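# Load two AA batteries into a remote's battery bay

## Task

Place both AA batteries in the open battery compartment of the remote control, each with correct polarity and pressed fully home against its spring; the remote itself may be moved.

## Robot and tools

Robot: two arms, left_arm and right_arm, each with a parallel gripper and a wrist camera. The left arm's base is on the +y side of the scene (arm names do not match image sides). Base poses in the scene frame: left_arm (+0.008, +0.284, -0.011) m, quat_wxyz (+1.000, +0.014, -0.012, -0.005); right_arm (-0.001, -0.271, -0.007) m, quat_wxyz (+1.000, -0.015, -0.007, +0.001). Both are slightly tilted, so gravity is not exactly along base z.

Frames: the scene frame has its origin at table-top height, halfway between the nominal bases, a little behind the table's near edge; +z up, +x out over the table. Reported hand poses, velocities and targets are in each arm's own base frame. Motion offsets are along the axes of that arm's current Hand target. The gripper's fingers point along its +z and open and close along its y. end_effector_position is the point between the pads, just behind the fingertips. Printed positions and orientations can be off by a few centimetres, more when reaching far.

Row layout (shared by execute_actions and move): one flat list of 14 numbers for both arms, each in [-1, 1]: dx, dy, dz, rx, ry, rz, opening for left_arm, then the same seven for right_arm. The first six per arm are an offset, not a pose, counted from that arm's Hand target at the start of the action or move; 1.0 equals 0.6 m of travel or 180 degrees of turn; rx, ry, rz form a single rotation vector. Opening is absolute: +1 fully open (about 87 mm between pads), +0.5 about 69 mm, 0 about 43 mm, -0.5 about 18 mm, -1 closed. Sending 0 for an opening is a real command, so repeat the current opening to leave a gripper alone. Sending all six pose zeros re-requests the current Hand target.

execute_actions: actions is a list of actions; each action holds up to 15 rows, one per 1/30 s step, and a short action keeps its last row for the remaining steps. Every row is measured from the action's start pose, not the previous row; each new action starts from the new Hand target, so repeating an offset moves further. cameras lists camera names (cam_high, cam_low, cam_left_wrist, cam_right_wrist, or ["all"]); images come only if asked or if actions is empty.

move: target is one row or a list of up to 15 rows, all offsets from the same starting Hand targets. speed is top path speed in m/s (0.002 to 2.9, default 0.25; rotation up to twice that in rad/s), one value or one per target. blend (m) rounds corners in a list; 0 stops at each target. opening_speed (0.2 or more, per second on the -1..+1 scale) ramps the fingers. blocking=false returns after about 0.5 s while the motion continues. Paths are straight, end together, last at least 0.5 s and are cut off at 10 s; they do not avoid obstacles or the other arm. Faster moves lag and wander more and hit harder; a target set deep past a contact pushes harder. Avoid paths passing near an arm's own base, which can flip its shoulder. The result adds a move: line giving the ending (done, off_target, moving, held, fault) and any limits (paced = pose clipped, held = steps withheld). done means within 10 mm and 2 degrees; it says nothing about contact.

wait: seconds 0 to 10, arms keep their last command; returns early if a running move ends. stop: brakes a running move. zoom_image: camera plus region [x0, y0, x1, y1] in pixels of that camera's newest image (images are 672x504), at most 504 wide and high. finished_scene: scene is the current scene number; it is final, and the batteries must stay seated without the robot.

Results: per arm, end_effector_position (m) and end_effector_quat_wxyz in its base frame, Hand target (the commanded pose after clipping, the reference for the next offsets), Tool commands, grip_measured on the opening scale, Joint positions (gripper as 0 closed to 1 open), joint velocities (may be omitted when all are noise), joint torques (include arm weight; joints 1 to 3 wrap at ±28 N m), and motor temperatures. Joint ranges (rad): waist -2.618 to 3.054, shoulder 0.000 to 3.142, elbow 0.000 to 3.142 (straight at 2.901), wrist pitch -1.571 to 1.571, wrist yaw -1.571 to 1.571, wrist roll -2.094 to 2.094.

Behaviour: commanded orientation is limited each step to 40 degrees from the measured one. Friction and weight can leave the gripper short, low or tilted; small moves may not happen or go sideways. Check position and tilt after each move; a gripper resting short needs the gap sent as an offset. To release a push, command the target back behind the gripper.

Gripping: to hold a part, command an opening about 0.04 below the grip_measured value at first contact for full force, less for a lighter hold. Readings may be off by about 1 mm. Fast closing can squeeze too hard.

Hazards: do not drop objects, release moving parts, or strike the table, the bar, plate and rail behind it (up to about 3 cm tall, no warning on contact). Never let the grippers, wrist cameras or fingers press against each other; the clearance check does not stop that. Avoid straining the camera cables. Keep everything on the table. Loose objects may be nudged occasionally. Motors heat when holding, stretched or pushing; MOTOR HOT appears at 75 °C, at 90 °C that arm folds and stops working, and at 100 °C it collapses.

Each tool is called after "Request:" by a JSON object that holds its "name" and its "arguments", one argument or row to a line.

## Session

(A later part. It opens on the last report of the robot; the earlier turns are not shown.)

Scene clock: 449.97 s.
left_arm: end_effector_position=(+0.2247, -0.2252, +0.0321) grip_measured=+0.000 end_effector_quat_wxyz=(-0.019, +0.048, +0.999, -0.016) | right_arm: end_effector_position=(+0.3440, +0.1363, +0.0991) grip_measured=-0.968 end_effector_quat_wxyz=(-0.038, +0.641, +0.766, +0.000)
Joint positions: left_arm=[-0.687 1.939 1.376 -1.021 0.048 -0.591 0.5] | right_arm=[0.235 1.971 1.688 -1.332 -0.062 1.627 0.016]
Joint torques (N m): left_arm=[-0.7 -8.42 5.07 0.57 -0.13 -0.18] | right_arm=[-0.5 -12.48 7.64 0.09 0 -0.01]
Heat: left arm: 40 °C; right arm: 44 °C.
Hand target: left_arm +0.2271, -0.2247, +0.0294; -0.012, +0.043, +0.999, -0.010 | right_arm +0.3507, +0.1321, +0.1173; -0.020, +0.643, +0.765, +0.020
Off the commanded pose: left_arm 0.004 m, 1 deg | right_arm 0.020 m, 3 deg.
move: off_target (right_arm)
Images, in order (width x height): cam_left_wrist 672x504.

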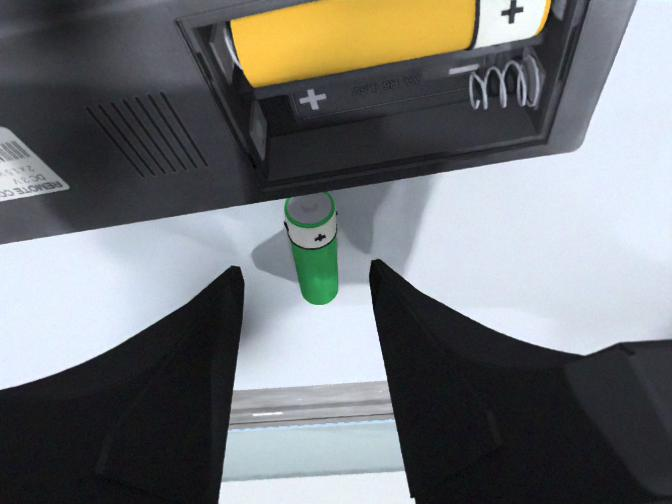

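Request:
{"name": "move", "arguments": {
  "target": [
    [0.006,-0.004,0.015,0,0,0,0,0,0,0,0,0,0,-1],
    [0.006,-0.004,0.015,0,0,0,-0.8,0,0,0,0,0,0,-1],
    [0.006,-0.004,-0.12,0,0,0,-0.8,0,0,0,0,0,0,-1]
  ],
  "speed": 0.12,
  "opening_speed": 0.7,
  "cameras": ["cam_left_wrist"]
}}

Scene clock: 463.03 s.
left_arm: end_effector_position=(+0.2181, -0.2258, +0.0875) grip_measured=-0.616 end_effector_quat_wxyz=(-0.034, +0.047, +0.998, -0.004) | right_arm: end_effector_position=(+0.3440, +0.1363, +0.0991) grip_measured=-0.968 end_effector_quat_wxyz=(-0.038, +0.641, +0.766, +0.000)
Joint positions: left_arm=[-0.7 1.912 1.558 -1.267 0.048 -0.605 0.192] | right_arm=[0.235 1.971 1.688 -1.332 -0.062 1.627 0.016]
Joint torques (N m): left_arm=[-0.17 -11.12 8.09 0.24 -0.13 -0.1] | right_arm=[-0.51 -12.48 7.62 0.09 0 -0.01]
Heat: left arm: 41 °C; right arm: 44 °C.
Hand target: left_arm +0.2250, -0.2254, +0.1014; -0.012, +0.043, +0.999, -0.010 | right_arm +0.3507, +0.1321, +0.1173; -0.020, +0.643, +0.765, +0.020
Off the commanded pose: left_arm 0.016 m, 3 deg | right_arm 0.020 m, 3 deg.
move: off_target (left_arm, right_arm)
Images, in order (width x height): cam_left_wrist 672x504.

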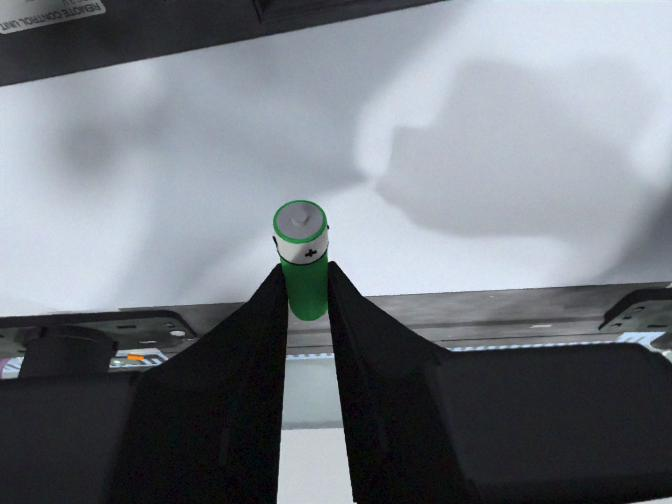

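Request:
{"name": "move", "arguments": {
  "target": [
    [0.0,0.27,-0.08,0,0,0,-0.8,0,0,0,0,0,0,0.7],
    [0.0,0.27,-0.08,0,0,0,-0.8,0.275,-0.012,0.06,0,0.07,0,0.7]
  ],
  "speed": 0.2,
  "cameras": ["all"]
}}

Scene clock: 480.30 s.
left_arm: end_effector_position=(+0.2388, -0.0669, +0.1371) grip_measured=-0.616 end_effector_quat_wxyz=(-0.029, +0.040, +0.999, -0.014) | right_arm: end_effector_position=(+0.3142, +0.2940, +0.0916) grip_measured=+0.700 end_effector_quat_wxyz=(-0.097, +0.631, +0.765, +0.087)
Joint positions: left_arm=[-0.223 1.683 1.475 -1.414 0.038 -0.142 0.192] | right_arm=[0.568 2.006 1.651 -1.108 -0.238 1.961 0.85]
Joint torques (N m): left_arm=[-0.08 -8.91 6.89 0.28 -0.05 0.02] | right_arm=[0.13 -9.83 4.88 0.59 -0.37 0.19]
Heat: left arm: 43 °C; right arm: 44 °C.
Hand target: left_arm +0.2402, -0.0630, +0.1459; -0.012, +0.043, +0.999, -0.010 | right_arm +0.3151, +0.2951, +0.0907; -0.104, +0.637, +0.759, +0.090
Off the commanded pose: left_arm 0.010 m, 2 deg | right_arm 0.002 m, 1 deg.
move: done

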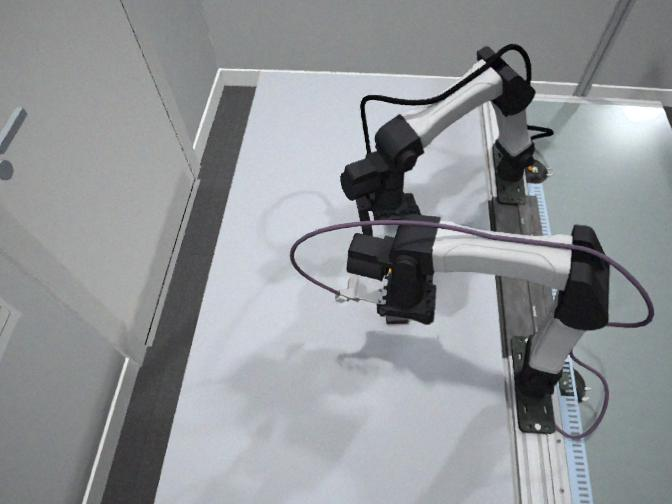

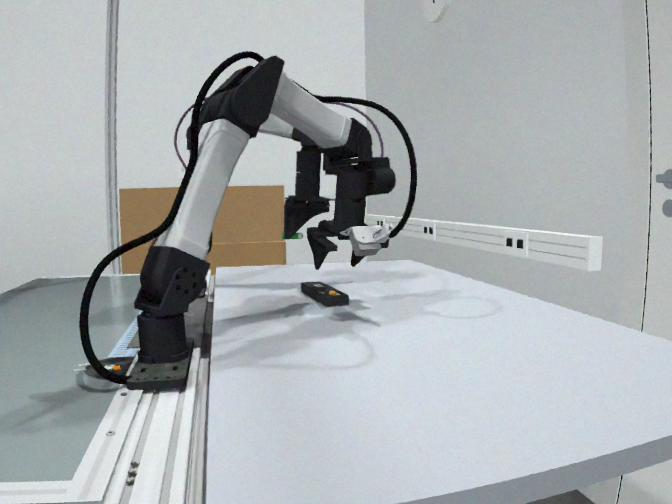

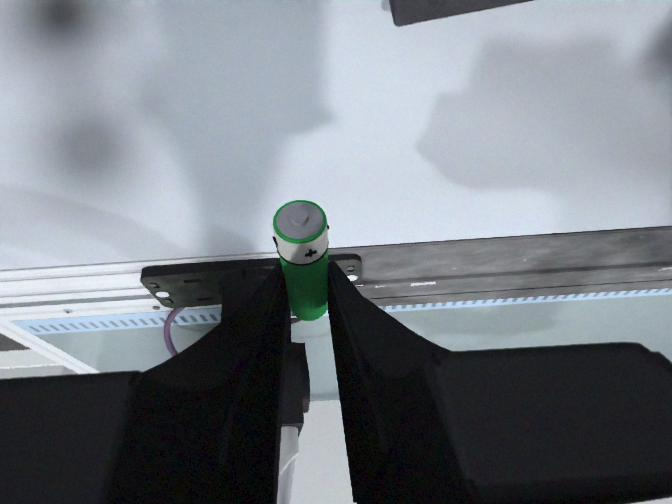

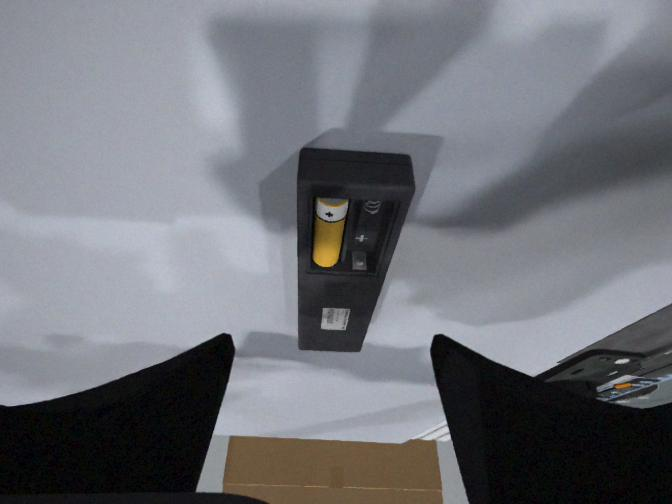

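Request:
{"name": "move", "arguments": {
  "target": [
    [0,0,0,0,0,0,-0.8,0.0,-0.017,0.045,0,-0.02,0,0.7]
  ],
  "speed": 0.15,
  "cameras": ["cam_right_wrist","cam_low"]
}}

Request:
{"name": "zoom_image", "arguments": {
  "camera": "cam_low",
  "region": [270, 220, 400, 320]
}}

Scene clock: 495.03 s.
left_arm: end_effector_position=(+0.2388, -0.0669, +0.1371) grip_measured=-0.616 end_effector_quat_wxyz=(-0.029, +0.040, +0.999, -0.014) | right_arm: end_effector_position=(+0.3024, +0.3010, +0.0684) grip_measured=+0.700 end_effector_quat_wxyz=(-0.083, +0.634, +0.766, +0.072)
Joint positions: left_arm=[-0.223 1.683 1.475 -1.414 0.038 -0.142 0.192] | right_arm=[0.614 2.011 1.579 -1.043 -0.198 2.007 0.85]
Joint torques (N m): left_arm=[0.06 -8.9 6.8 0.33 -0.1 0.04] | right_arm=[0.5 -9.47 4.9 0.58 -0.08 0.2]
Motor temperatures (°C): left_arm=[22 45 35 23 20 21 25] | right_arm=[24 42 31 21 22 22 24]
Heat: left arm: 45 °C; right arm: 42 °C.
Hand target: left_arm +0.2402, -0.0630, +0.1459; -0.012, +0.043, +0.999, -0.010 | right_arm +0.3039, +0.3006, +0.0647; -0.080, +0.640, +0.761, +0.070
Off the commanded pose: left_arm 0.010 m, 2 deg | right_arm 0.004 m, 1 deg.
move: done
Images, in order (width x height): cam_low 672x504, cam_right_wrist 672x504.

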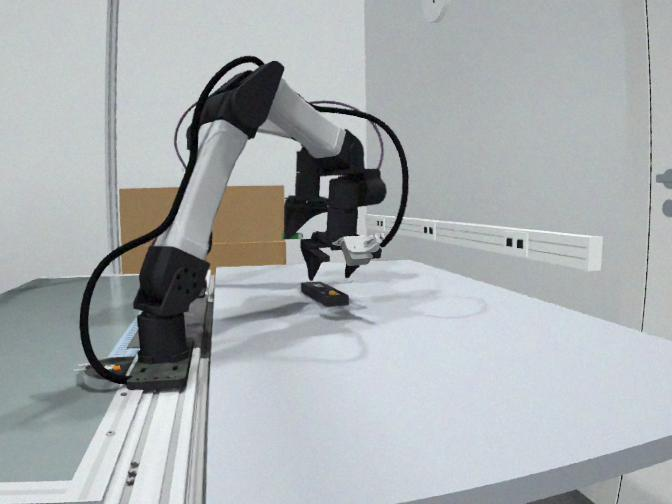

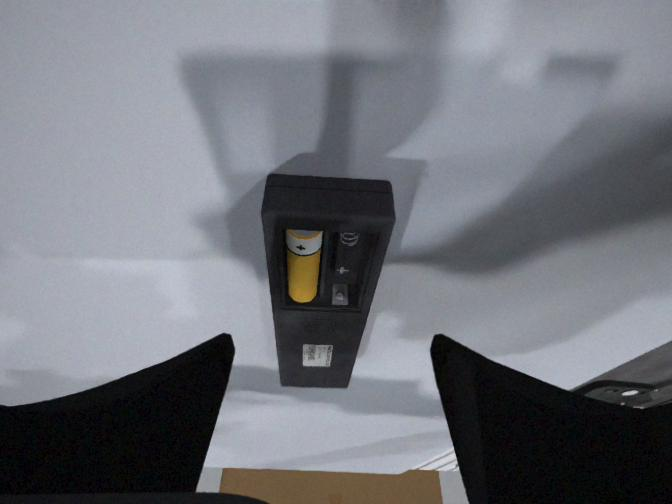

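Scaled by 3.877.

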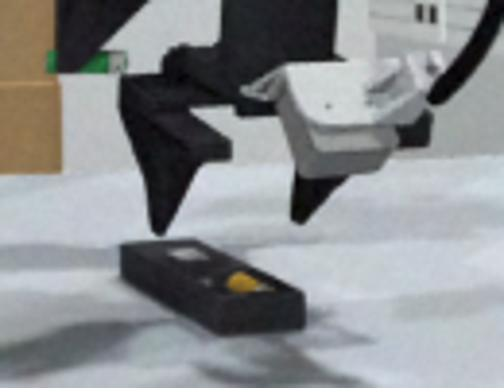

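Request:
{"name": "move", "arguments": {
  "target": [
    [0,0,0,0,0,0,-0.8,-0.014,0.006,0.068,0,0,0,0.7],
    [0,0,0,0,0,0,-0.8,-0.014,0.006,0.068,0,0,0,-0.1],
    [0,0,0,0,0,0,-0.8,0.025,0.266,0.073,0,0,0,-0.1]
  ],
  "speed": 0.1,
  "opening_speed": 0.8,
  "cameras": ["cam_right_wrist","cam_high","cam_left_wrist"]
}}

Scene clock: 504.23 s.
left_arm: end_effector_position=(+0.2388, -0.0669, +0.1371) grip_measured=-0.616 end_effector_quat_wxyz=(-0.029, +0.040, +0.999, -0.014) | right_arm: end_effector_position=(+0.4496, +0.3591, +0.0292) grip_measured=+0.099 end_effector_quat_wxyz=(-0.070, +0.636, +0.760, +0.113)
Joint positions: left_arm=[-0.223 1.683 1.475 -1.414 0.038 -0.142 0.192] | right_arm=[0.546 2.824 2.845 -1.419 -0.205 1.956 0.549]
Joint torques (N m): left_arm=[0.05 -8.9 6.97 0.27 -0.04 -0.01] | right_arm=[-0.84 -12.96 7.32 0.51 -0.13 0.15]
Heat: left arm: 45 °C; right arm: 42 °C.
Hand target: left_arm +0.2402, -0.0630, +0.1459; -0.012, +0.043, +0.999, -0.010 | right_arm +0.4571, +0.3517, +0.0256; -0.080, +0.640, +0.761, +0.070
Off the commanded pose: left_arm 0.010 m, 2 deg | right_arm 0.011 m, 5 deg.
elbow stopped short (right arm): the move would have taken joint 3 (elbow) straighter than the controller allows.
move: off_target (right_arm)
Images, in order (width x height): cam_high 672x504, cam_left_wrist 672x504, cam_right_wrist 672x504.

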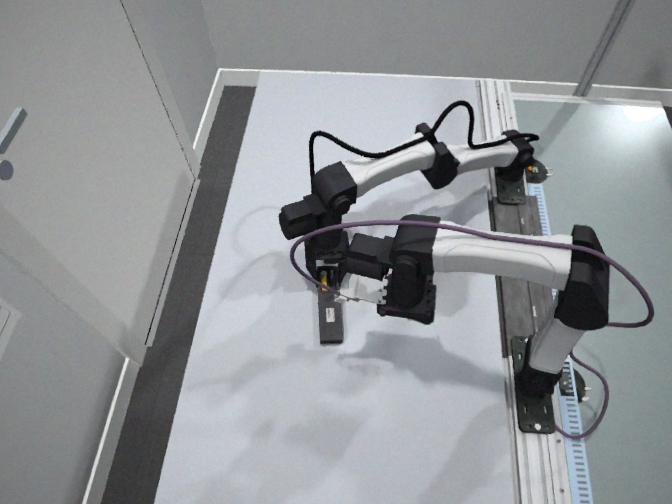

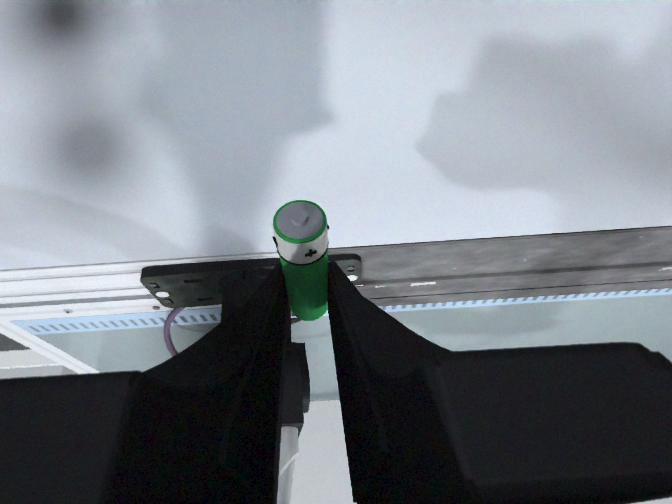

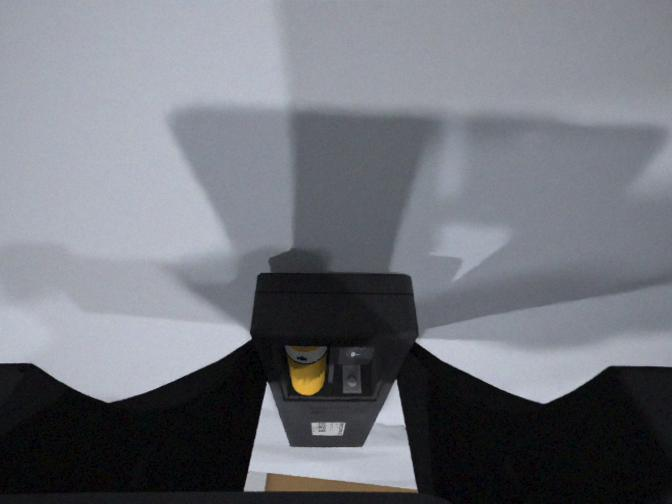

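Request:
{"name": "move", "arguments": {
  "target": [
    [0,0,0,0,0,0,-0.8,0,0,0,0,0,0,0.6],
    [0,0,0,0,0,0,-0.8,-0.112,-0.01,-0.036,0,0,0,0.6],
    [0,0,0,0,0,0,-0.8,-0.112,-0.01,-0.03,0,0.08,0,-1]
  ],
  "speed": 0.12,
  "cameras": ["cam_right_wrist","cam_high"]
}}

Scene clock: 520.17 s.
left_arm: end_effector_position=(+0.2388, -0.0669, +0.1371) grip_measured=-0.616 end_effector_quat_wxyz=(-0.029, +0.040, +0.999, -0.014) | right_arm: end_effector_position=(+0.4606, +0.2859, +0.0203) grip_measured=-0.968 end_effector_quat_wxyz=(-0.183, +0.622, +0.747, +0.145)
Joint positions: left_arm=[-0.223 1.683 1.475 -1.414 0.038 -0.142 0.192] | right_arm=[0.341 2.676 2.434 -1.261 -0.467 1.745 0.016]
Joint torques (N m): left_arm=[0.02 -8.76 6.94 0.29 -0.05 0.07] | right_arm=[0.01 -16.61 4.27 0.45 -0.22 0.12]
Heat: left arm: 46 °C; right arm: 46 °C.
Hand target: left_arm +0.2402, -0.0630, +0.1459; -0.012, +0.043, +0.999, -0.010 | right_arm +0.4631, +0.2821, +0.0289; -0.175, +0.626, +0.745, +0.150
Off the commanded pose: left_arm 0.010 m, 2 deg | right_arm 0.010 m, 1 deg.
elbow stopped short (right arm): the move would have taken joint 3 (elbow) straighter than the controller allows.
move: done
Images, in order (width x height): cam_high 672x504, cam_right_wrist 672x504.

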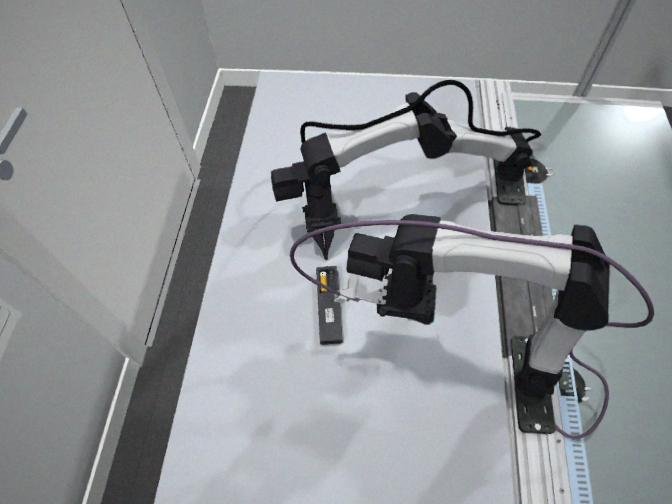

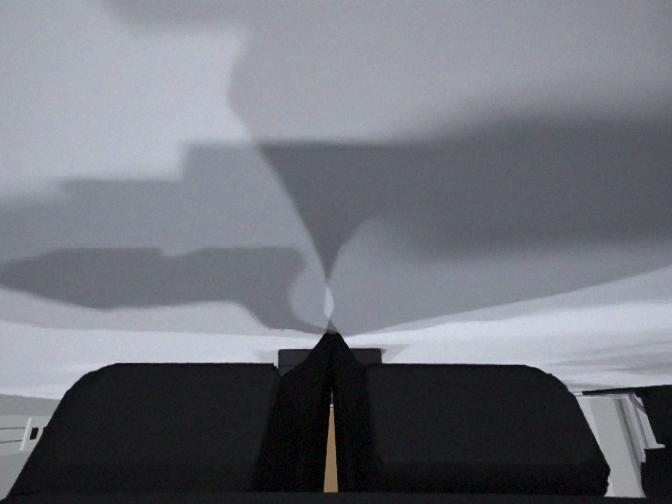

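Request:
{"name": "move", "arguments": {
  "target": [
    [-0.3,-0.1,0.03,0,0,-0.5,-0.8,0,0,0,0,0,0,-1],
    [-0.3,-0.16,0.06,0,0,-0.5,-0.8,0,0,0,0,0,0,-1]
  ],
  "speed": 0.2,
  "cameras": ["cam_left_wrist","cam_high"]
}}

Scene clock: 536.27 s.
left_arm: end_effector_position=(+0.4051, -0.1806, +0.1131) grip_measured=-0.616 end_effector_quat_wxyz=(-0.020, -0.667, +0.745, -0.002) | right_arm: end_effector_position=(+0.4606, +0.2859, +0.0203) grip_measured=-0.968 end_effector_quat_wxyz=(-0.183, +0.622, +0.747, +0.145)
Joint positions: left_arm=[-0.312 2.263 2.199 -1.524 0.038 -1.772 0.192] | right_arm=[0.341 2.676 2.434 -1.261 -0.467 1.745 0.016]
Joint torques (N m): left_arm=[0.68 -10.33 5.35 0.49 -0.13 -0.21] | right_arm=[-0.01 -16.59 4.29 0.45 -0.22 0.12]
Motor temperatures (°C): left_arm=[22 46 35 23 20 21 25] | right_arm=[24 53 31 21 22 22 24]
Heat: left arm: 46 °C; right arm: 53 °C.
Hand target: left_arm +0.4104, -0.1750, +0.1080; -0.015, -0.676, +0.737, +0.001 | right_arm +0.4631, +0.2821, +0.0289; -0.175, +0.626, +0.745, +0.150
Off the commanded pose: left_arm 0.009 m, 2 deg | right_arm 0.010 m, 1 deg.
move: done
Images, in order (width x height): cam_high 672x504, cam_left_wrist 672x504.

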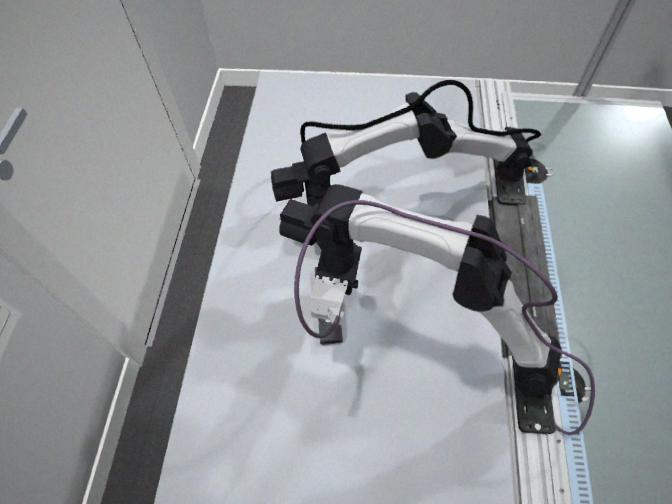

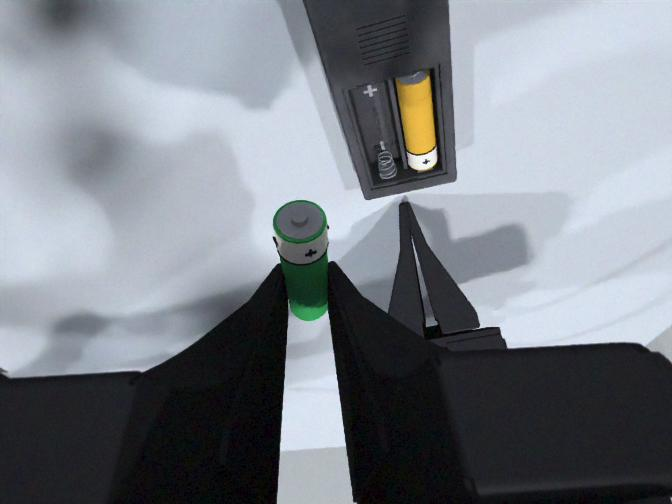

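Request:
{"name": "move", "arguments": {
  "target": [0.028,-0.045,0.06,0,0,-0.055,-0.8,0,0,0,0,0,0,-1],
  "speed": 0.12,
  "cameras": ["cam_left_wrist"]
}}

Scene clock: 544.53 s.
left_arm: end_effector_position=(+0.4263, -0.1938, +0.0705) grip_measured=-0.616 end_effector_quat_wxyz=(+0.025, +0.732, -0.680, -0.011) | right_arm: end_effector_position=(+0.4606, +0.2859, +0.0203) grip_measured=-0.968 end_effector_quat_wxyz=(-0.183, +0.622, +0.747, +0.145)
Joint positions: left_arm=[-0.331 2.366 2.207 -1.452 0.038 -1.974 0.192] | right_arm=[0.341 2.676 2.434 -1.261 -0.467 1.745 0.016]
Joint torques (N m): left_arm=[-0.64 -10.81 7.92 0.37 -0.08 -0.21] | right_arm=[0.01 -16.59 4.29 0.46 -0.22 0.12]
Motor temperatures (°C): left_arm=[22 46 34 23 20 21 25] | right_arm=[24 56 31 21 22 22 24]
Heat: left arm: 46 °C; right arm: 56 °C.
Hand target: left_arm +0.4348, -0.1949, +0.0718; +0.015, +0.737, -0.676, -0.002 | right_arm +0.4631, +0.2821, +0.0289; -0.175, +0.626, +0.745, +0.150
Off the commanded pose: left_arm 0.009 m, 2 deg | right_arm 0.010 m, 1 deg.
move: done
Images, in order (width x height): cam_left_wrist 672x504.

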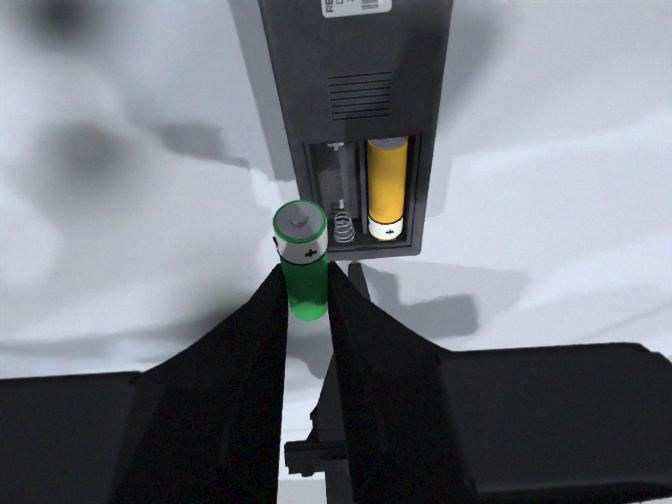

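Request:
{"name": "move", "arguments": {
  "target": [0.01,-0.017,0.03,0,0,-0.012,-0.8,0,0,0,0,0,0,-1],
  "speed": 0.1,
  "cameras": ["cam_left_wrist","cam_right_wrist"]
}}

Request:
{"name": "zoom_image", "arguments": {
  "camera": "cam_left_wrist",
  "region": [220, 120, 470, 330]
}}

Scene clock: 549.13 s.
left_arm: end_effector_position=(+0.4366, -0.1990, +0.0523) grip_measured=-0.616 end_effector_quat_wxyz=(+0.025, +0.745, -0.666, -0.012) | right_arm: end_effector_position=(+0.4606, +0.2859, +0.0203) grip_measured=-0.968 end_effector_quat_wxyz=(-0.183, +0.622, +0.747, +0.145)
Joint positions: left_arm=[-0.336 2.419 2.229 -1.422 0.038 -2.017 0.192] | right_arm=[0.341 2.676 2.434 -1.261 -0.467 1.745 0.016]
Joint torques (N m): left_arm=[-0.34 -11.08 7.94 0.41 -0.1 -0.2] | right_arm=[-0.01 -16.62 4.27 0.46 -0.22 0.12]
Motor temperatures (°C): left_arm=[22 46 35 23 20 21 25] | right_arm=[24 57 31 21 22 22 24]
Heat: left arm: 46 °C; right arm: 57 °C.
Hand target: left_arm +0.4451, -0.2002, +0.0536; +0.015, +0.749, -0.662, -0.003 | right_arm +0.4631, +0.2821, +0.0289; -0.175, +0.626, +0.745, +0.150
Off the commanded pose: left_arm 0.009 m, 2 deg | right_arm 0.010 m, 1 deg.
move: done
Images, in order (width x height): cam_left_wrist 672x504, cam_right_wrist 672x504.

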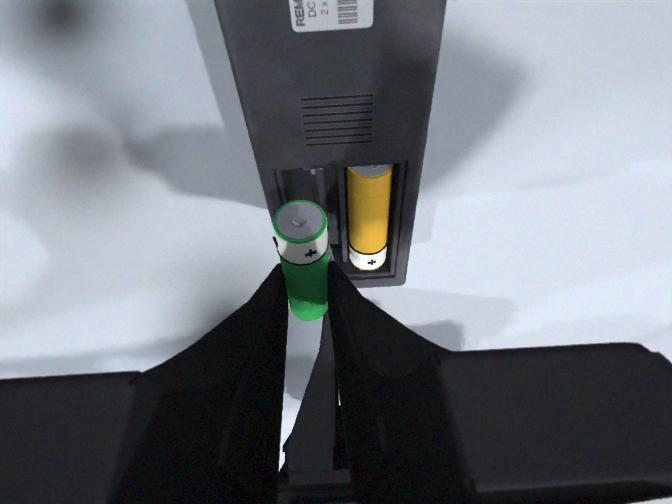

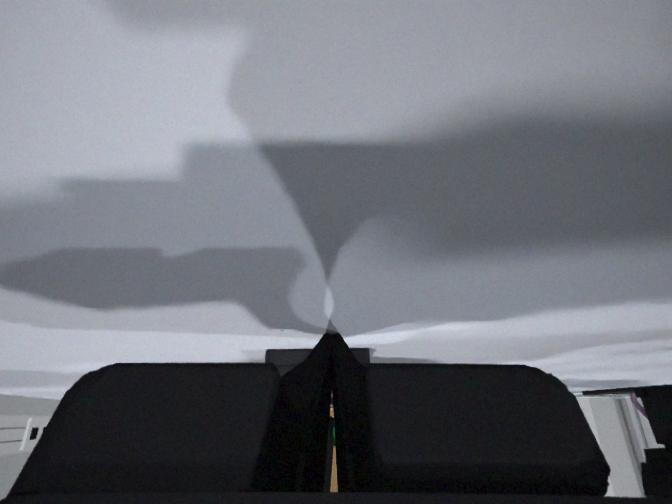

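Scaled by 2.016.

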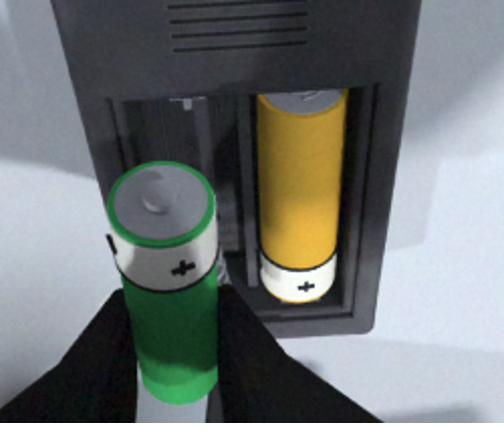

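Request:
{"name": "move", "arguments": {
  "target": [0.008,0.0,0.024,0,-0.035,0,-0.8,0,0,0,0,0,0,-1],
  "speed": 0.06,
  "cameras": ["cam_left_wrist"]
}}

Request:
{"name": "zoom_image", "arguments": {
  "camera": "cam_left_wrist",
  "region": [220, 120, 470, 330]
}}

Scene clock: 556.40 s.
left_arm: end_effector_position=(+0.4427, -0.2081, +0.0447) grip_measured=-0.616 end_effector_quat_wxyz=(-0.010, +0.745, -0.666, -0.034) | right_arm: end_effector_position=(+0.4606, +0.2859, +0.0203) grip_measured=-0.968 end_effector_quat_wxyz=(-0.183, +0.622, +0.747, +0.145)
Joint positions: left_arm=[-0.38 2.503 2.364 -1.489 -0.043 -2.063 0.192] | right_arm=[0.341 2.676 2.434 -1.261 -0.467 1.745 0.016]
Joint torques (N m): left_arm=[-0.64 -10.59 7.8 0.08 -0.31 -0.27] | right_arm=[0.01 -16.58 4.27 0.46 -0.22 0.12]
Motor temperatures (°C): left_arm=[22 49 35 23 20 21 25] | right_arm=[24 58 30 21 22 22 24]
Heat: left arm: 49 °C; right arm: 58 °C.
Hand target: left_arm +0.4454, -0.2054, +0.0393; -0.021, +0.748, -0.662, -0.044 | right_arm +0.4631, +0.2821, +0.0289; -0.175, +0.626, +0.745, +0.150
Off the commanded pose: left_arm 0.007 m, 2 deg | right_arm 0.010 m, 1 deg.
joint sent to its limit (left arm) — joint 6 (wrist roll), lower limit. The joint targets still meet the commanded pose.
move: done
Images, in order (width x height): cam_left_wrist 672x504.

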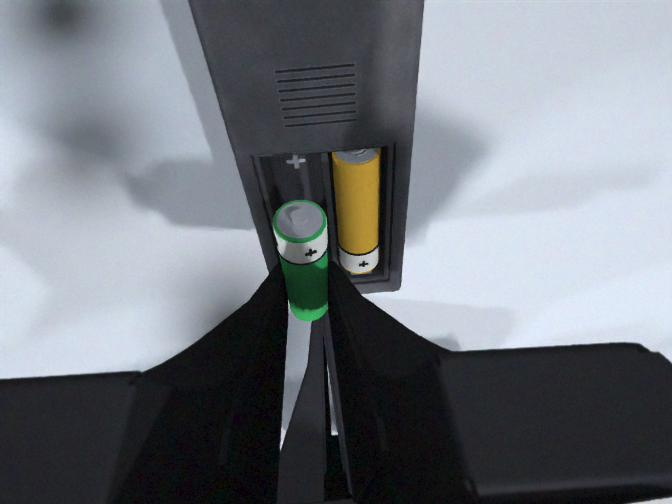

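Scaled by 2.016.

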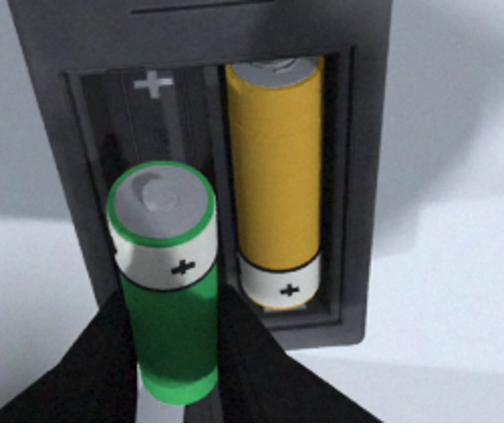

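Request:
{"name": "move", "arguments": {
  "target": [
    [0.0,0.002,-0.02,0,0,0,-0.8,0,0,0,0,0,0,-1],
    [-0.025,0.002,-0.02,0,0,0,-0.8,0,0,0,0,0,0,-1],
    [-0.025,0.002,0.004,0,0,0,-0.8,0,0,0,0,0,0,-1]
  ],
  "speed": 0.06,
  "cameras": ["cam_left_wrist","cam_low"]
}}

Request:
{"name": "zoom_image", "arguments": {
  "camera": "cam_left_wrist",
  "region": [220, 120, 470, 330]
}}

Request:
{"name": "zoom_image", "arguments": {
  "camera": "cam_low",
  "region": [310, 220, 440, 320]
}}

Scene clock: 565.13 s.
left_arm: end_effector_position=(+0.4380, -0.2026, +0.0430) grip_measured=-0.616 end_effector_quat_wxyz=(-0.010, +0.745, -0.666, -0.039) | right_arm: end_effector_position=(+0.4606, +0.2859, +0.0203) grip_measured=-0.968 end_effector_quat_wxyz=(-0.183, +0.622, +0.747, +0.145)
Joint positions: left_arm=[-0.373 2.475 2.307 -1.469 -0.045 -2.057 0.192] | right_arm=[0.341 2.676 2.434 -1.261 -0.467 1.745 0.016]
Joint torques (N m): left_arm=[1.02 -12.34 3.64 0.36 -0.32 -0.05] | right_arm=[0.01 -16.61 4.29 0.46 -0.23 0.12]
Motor temperatures (°C): left_arm=[22 50 35 23 20 21 25] | right_arm=[24 60 30 21 22 22 24]
Heat: left arm: 50 °C; right arm: 60 °C.
Hand target: left_arm +0.4423, -0.1905, +0.0383; -0.021, +0.748, -0.662, -0.044 | right_arm +0.4631, +0.2821, +0.0289; -0.175, +0.626, +0.745, +0.150
Off the commanded pose: left_arm 0.014 m, 2 deg | right_arm 0.010 m, 1 deg.
move: off_target (left_arm)
Images, in order (width x height): cam_low 672x504, cam_left_wrist 672x504.

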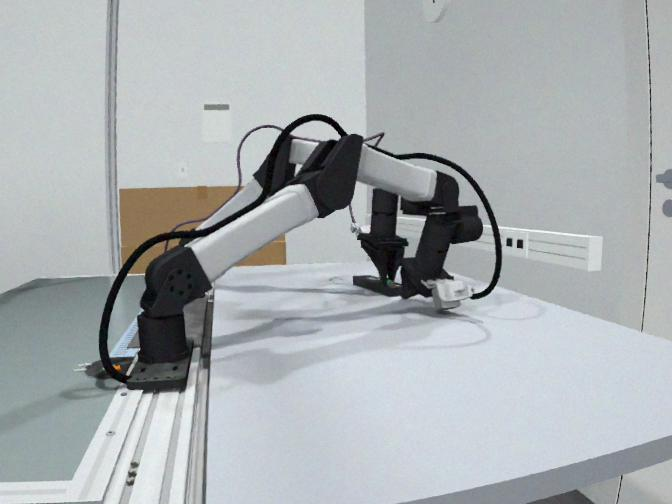

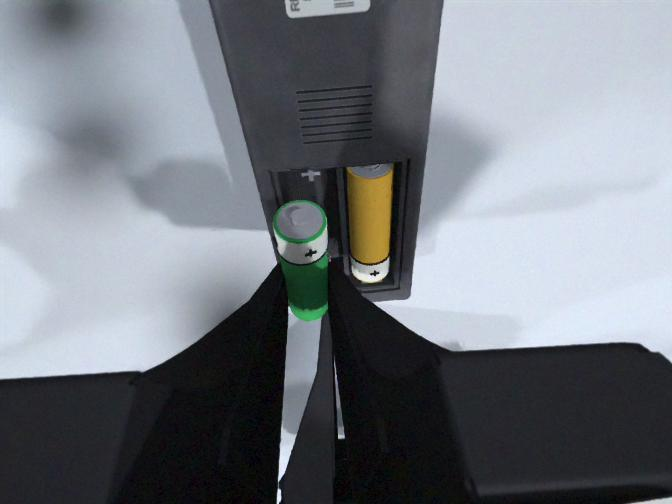

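Scaled by 2.016.

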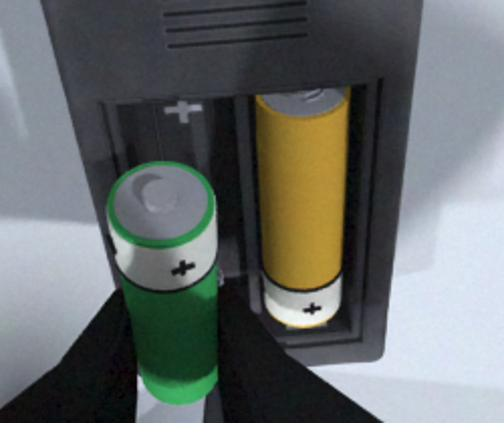

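Scaled by 3.877.

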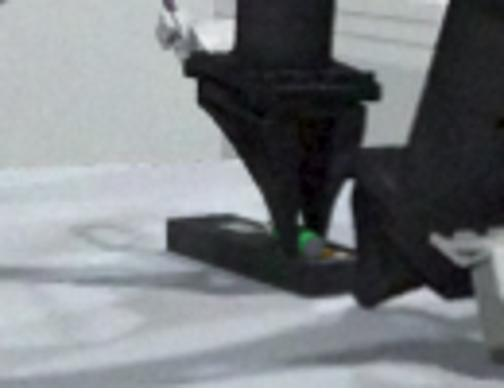

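Request:
{"name": "move", "arguments": {
  "target": [
    [0.0,-0.002,-0.022,0,0,0,-0.8,0,0,0,0,0,0,-1],
    [-0.008,-0.004,-0.022,0,0,0,-0.8,0,0,0,0,0,0,-1],
    [-0.008,-0.004,0.009,0,0,0,-0.8,0,0,0,0,0,0,-1]
  ],
  "speed": 0.06,
  "cameras": ["cam_left_wrist","cam_low"]
}}

Request:
{"name": "zoom_image", "arguments": {
  "camera": "cam_left_wrist",
  "region": [220, 120, 470, 330]
}}

Request:
{"name": "zoom_image", "arguments": {
  "camera": "cam_low",
  "region": [310, 220, 440, 320]
}}

Scene clock: 572.23 s.
left_arm: end_effector_position=(+0.4389, -0.1926, +0.0423) grip_measured=-0.616 end_effector_quat_wxyz=(-0.010, +0.746, -0.664, -0.041) | right_arm: end_effector_position=(+0.4606, +0.2859, +0.0203) grip_measured=-0.968 end_effector_quat_wxyz=(-0.183, +0.622, +0.747, +0.145)
Joint positions: left_arm=[-0.354 2.462 2.281 -1.459 -0.049 -2.043 0.192] | right_arm=[0.341 2.676 2.434 -1.261 -0.467 1.745 0.016]
Joint torques (N m): left_arm=[0.7 -11.9 3.18 0.55 -0.28 -0.07] | right_arm=[0.01 -16.61 4.27 0.45 -0.22 0.12]
Motor temperatures (°C): left_arm=[22 53 34 23 20 21 25] | right_arm=[24 61 30 21 22 22 24]
Heat: left arm: 53 °C; right arm: 61 °C.
Hand target: left_arm +0.4439, -0.1849, +0.0333; -0.021, +0.748, -0.662, -0.044 | right_arm +0.4631, +0.2821, +0.0289; -0.175, +0.626, +0.745, +0.150
Off the commanded pose: left_arm 0.013 m, 1 deg | right_arm 0.010 m, 1 deg.
move: off_target (left_arm)
Images, in order (width x height): cam_low 672x504, cam_left_wrist 672x504.

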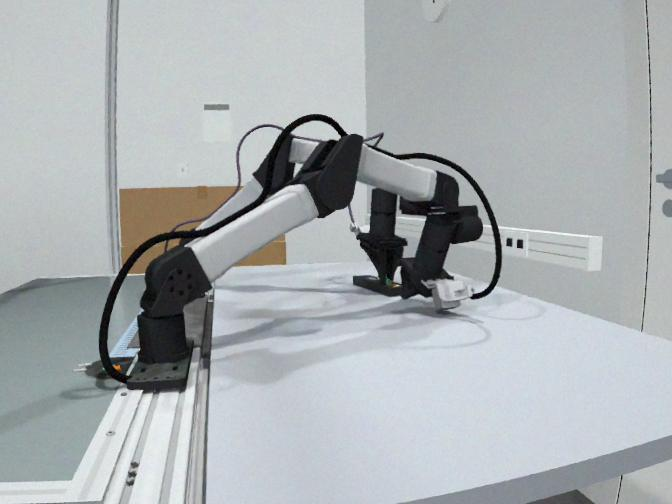

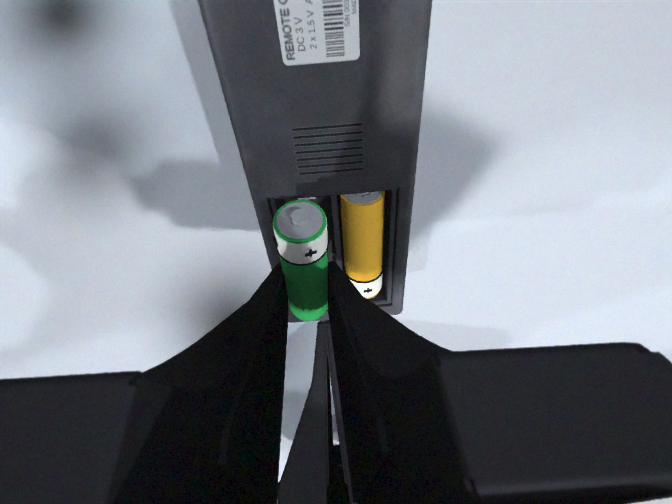

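Scaled by 2.016.

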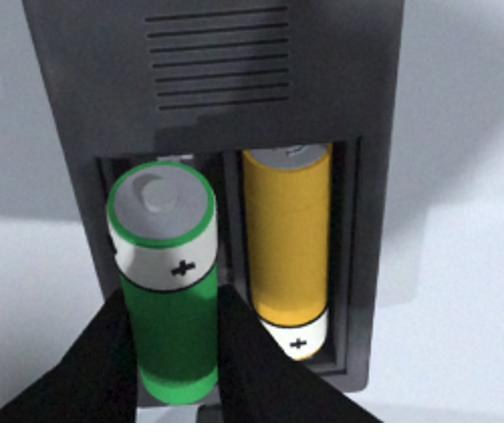

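Scaled by 3.877.

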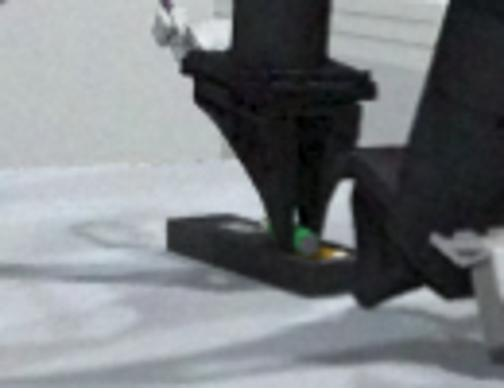

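Request:
{"name": "move", "arguments": {
  "target": [0.012,0,0.012,0,0.0,0,-0.8,0,0,0,0,0,0,-1],
  "speed": 0.05,
  "cameras": ["cam_left_wrist"]
}}

Request:
{"name": "zoom_image", "arguments": {
  "camera": "cam_left_wrist",
  "region": [200, 150, 420, 350]
}}

Scene clock: 593.60 s.
left_arm: end_effector_position=(+0.4391, -0.1927, +0.0421) grip_measured=-0.616 end_effector_quat_wxyz=(-0.010, +0.746, -0.664, -0.041) | right_arm: end_effector_position=(+0.4606, +0.2859, +0.0203) grip_measured=-0.968 end_effector_quat_wxyz=(-0.183, +0.622, +0.747, +0.145)
Joint positions: left_arm=[-0.354 2.462 2.279 -1.457 -0.049 -2.042 0.192] | right_arm=[0.341 2.676 2.434 -1.261 -0.467 1.745 0.016]
Joint torques (N m): left_arm=[-0.62 -10.52 3.08 0.73 -0.27 -0.12] | right_arm=[0.01 -16.59 4.27 0.46 -0.22 0.12]
Motor temperatures (°C): left_arm=[22 54 33 23 21 21 25] | right_arm=[24 63 30 21 22 22 24]
Heat: left arm: 54 °C; right arm: 63 °C.
Hand target: left_arm +0.4445, -0.1914, +0.0257; -0.021, +0.748, -0.662, -0.044 | right_arm +0.4631, +0.2821, +0.0289; -0.175, +0.626, +0.745, +0.150
Off the commanded pose: left_arm 0.018 m, 1 deg | right_arm 0.010 m, 1 deg.
move: off_target (left_arm)
Images, in order (width x height): cam_left_wrist 672x504.

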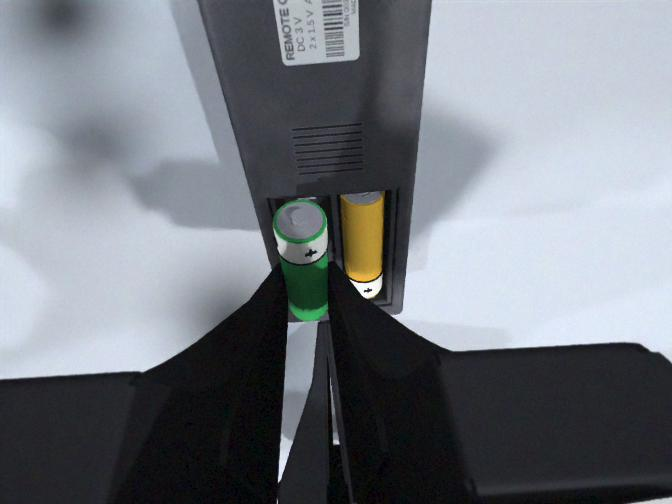

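Scaled by 2.291.

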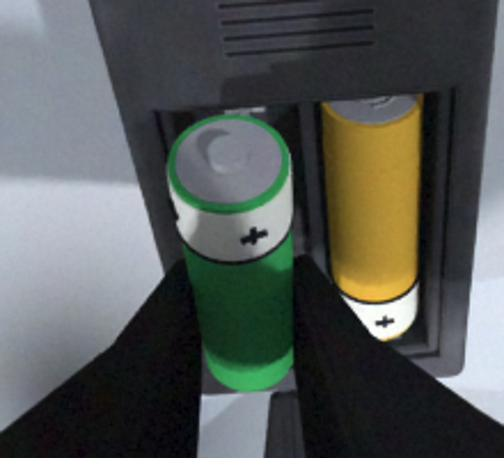

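Request:
{"name": "execute_actions", "arguments": {
  "actions": []
}}

Request:
{"name": "zoom_image", "arguments": {
  "camera": "cam_low",
  "region": [310, 220, 440, 320]
}}

Request:
{"name": "zoom_image", "arguments": {
  "camera": "cam_right_wrist",
  "region": [200, 100, 500, 350]
}}

Scene clock: 601.30 s.
left_arm: end_effector_position=(+0.4391, -0.1927, +0.0421) grip_measured=-0.616 end_effector_quat_wxyz=(-0.010, +0.746, -0.664, -0.041) | right_arm: end_effector_position=(+0.4606, +0.2859, +0.0203) grip_measured=-0.968 end_effector_quat_wxyz=(-0.183, +0.622, +0.747, +0.145)
Joint positions: left_arm=[-0.354 2.462 2.279 -1.457 -0.049 -2.042 0.192] | right_arm=[0.341 2.676 2.434 -1.261 -0.467 1.745 0.016]
Joint velocities: within noise
Joint torques (N m): left_arm=[-0.58 -10.84 3.18 0.74 -0.25 -0.23] | right_arm=[0.02 -16.59 4.29 0.46 -0.22 0.12]
Motor temperatures (°C): left_arm=[22 54 32 23 21 21 25] | right_arm=[24 64 30 21 22 22 24]
Heat: left arm: 54 °C; right arm: 64 °C.
Hand target: left_arm +0.4445, -0.1914, +0.0257; -0.021, +0.748, -0.662, -0.044 | right_arm +0.4631, +0.2821, +0.0289; -0.175, +0.626, +0.745, +0.150
Tool commands: left_gripper/opening=-0.8 right_gripper/opening=-1.0
Off the commanded pose: left_arm 0.018 m, 1 deg | right_arm 0.010 m, 1 deg.

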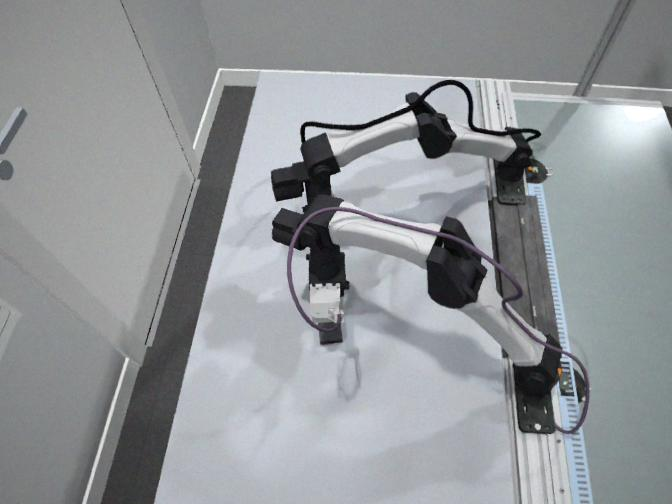

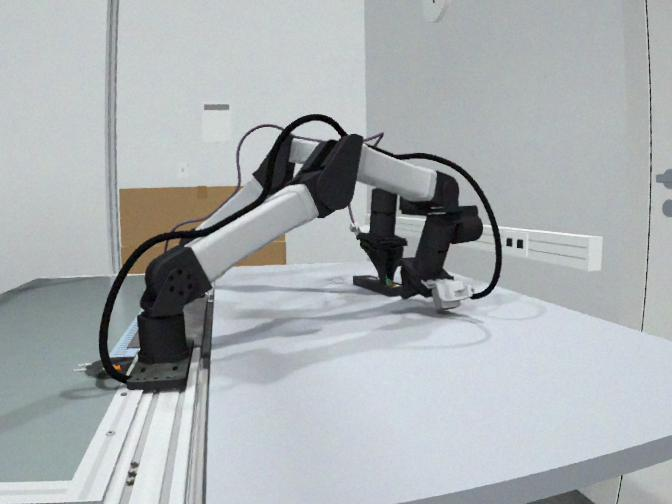

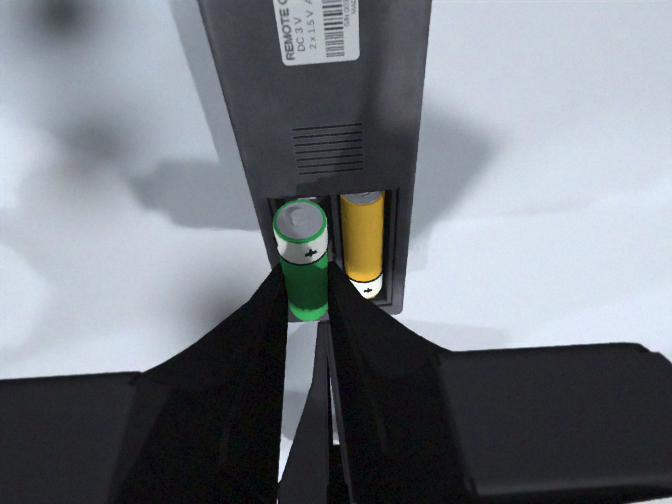

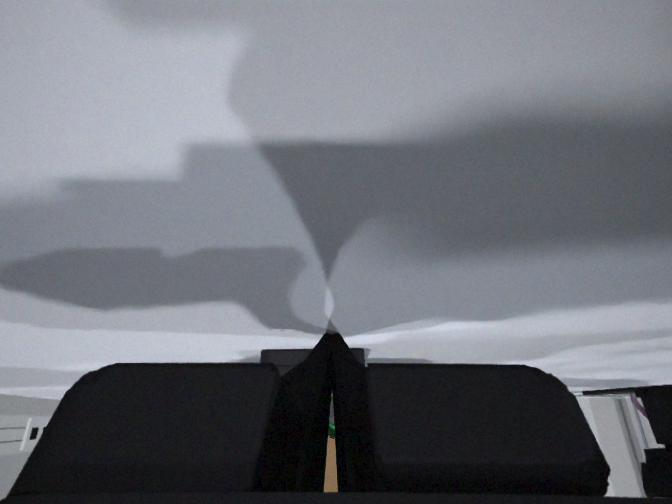

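Scaled by 3.877.

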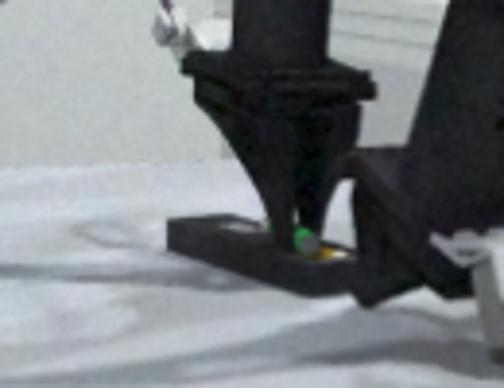

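Scaled by 1.680.

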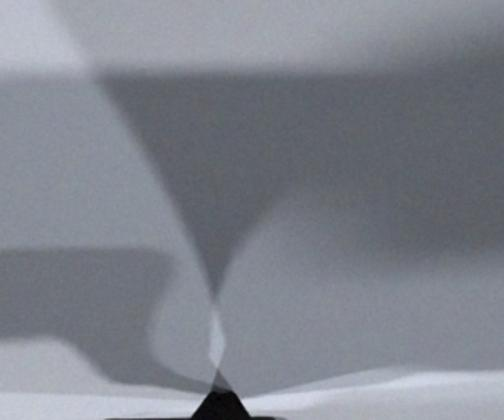

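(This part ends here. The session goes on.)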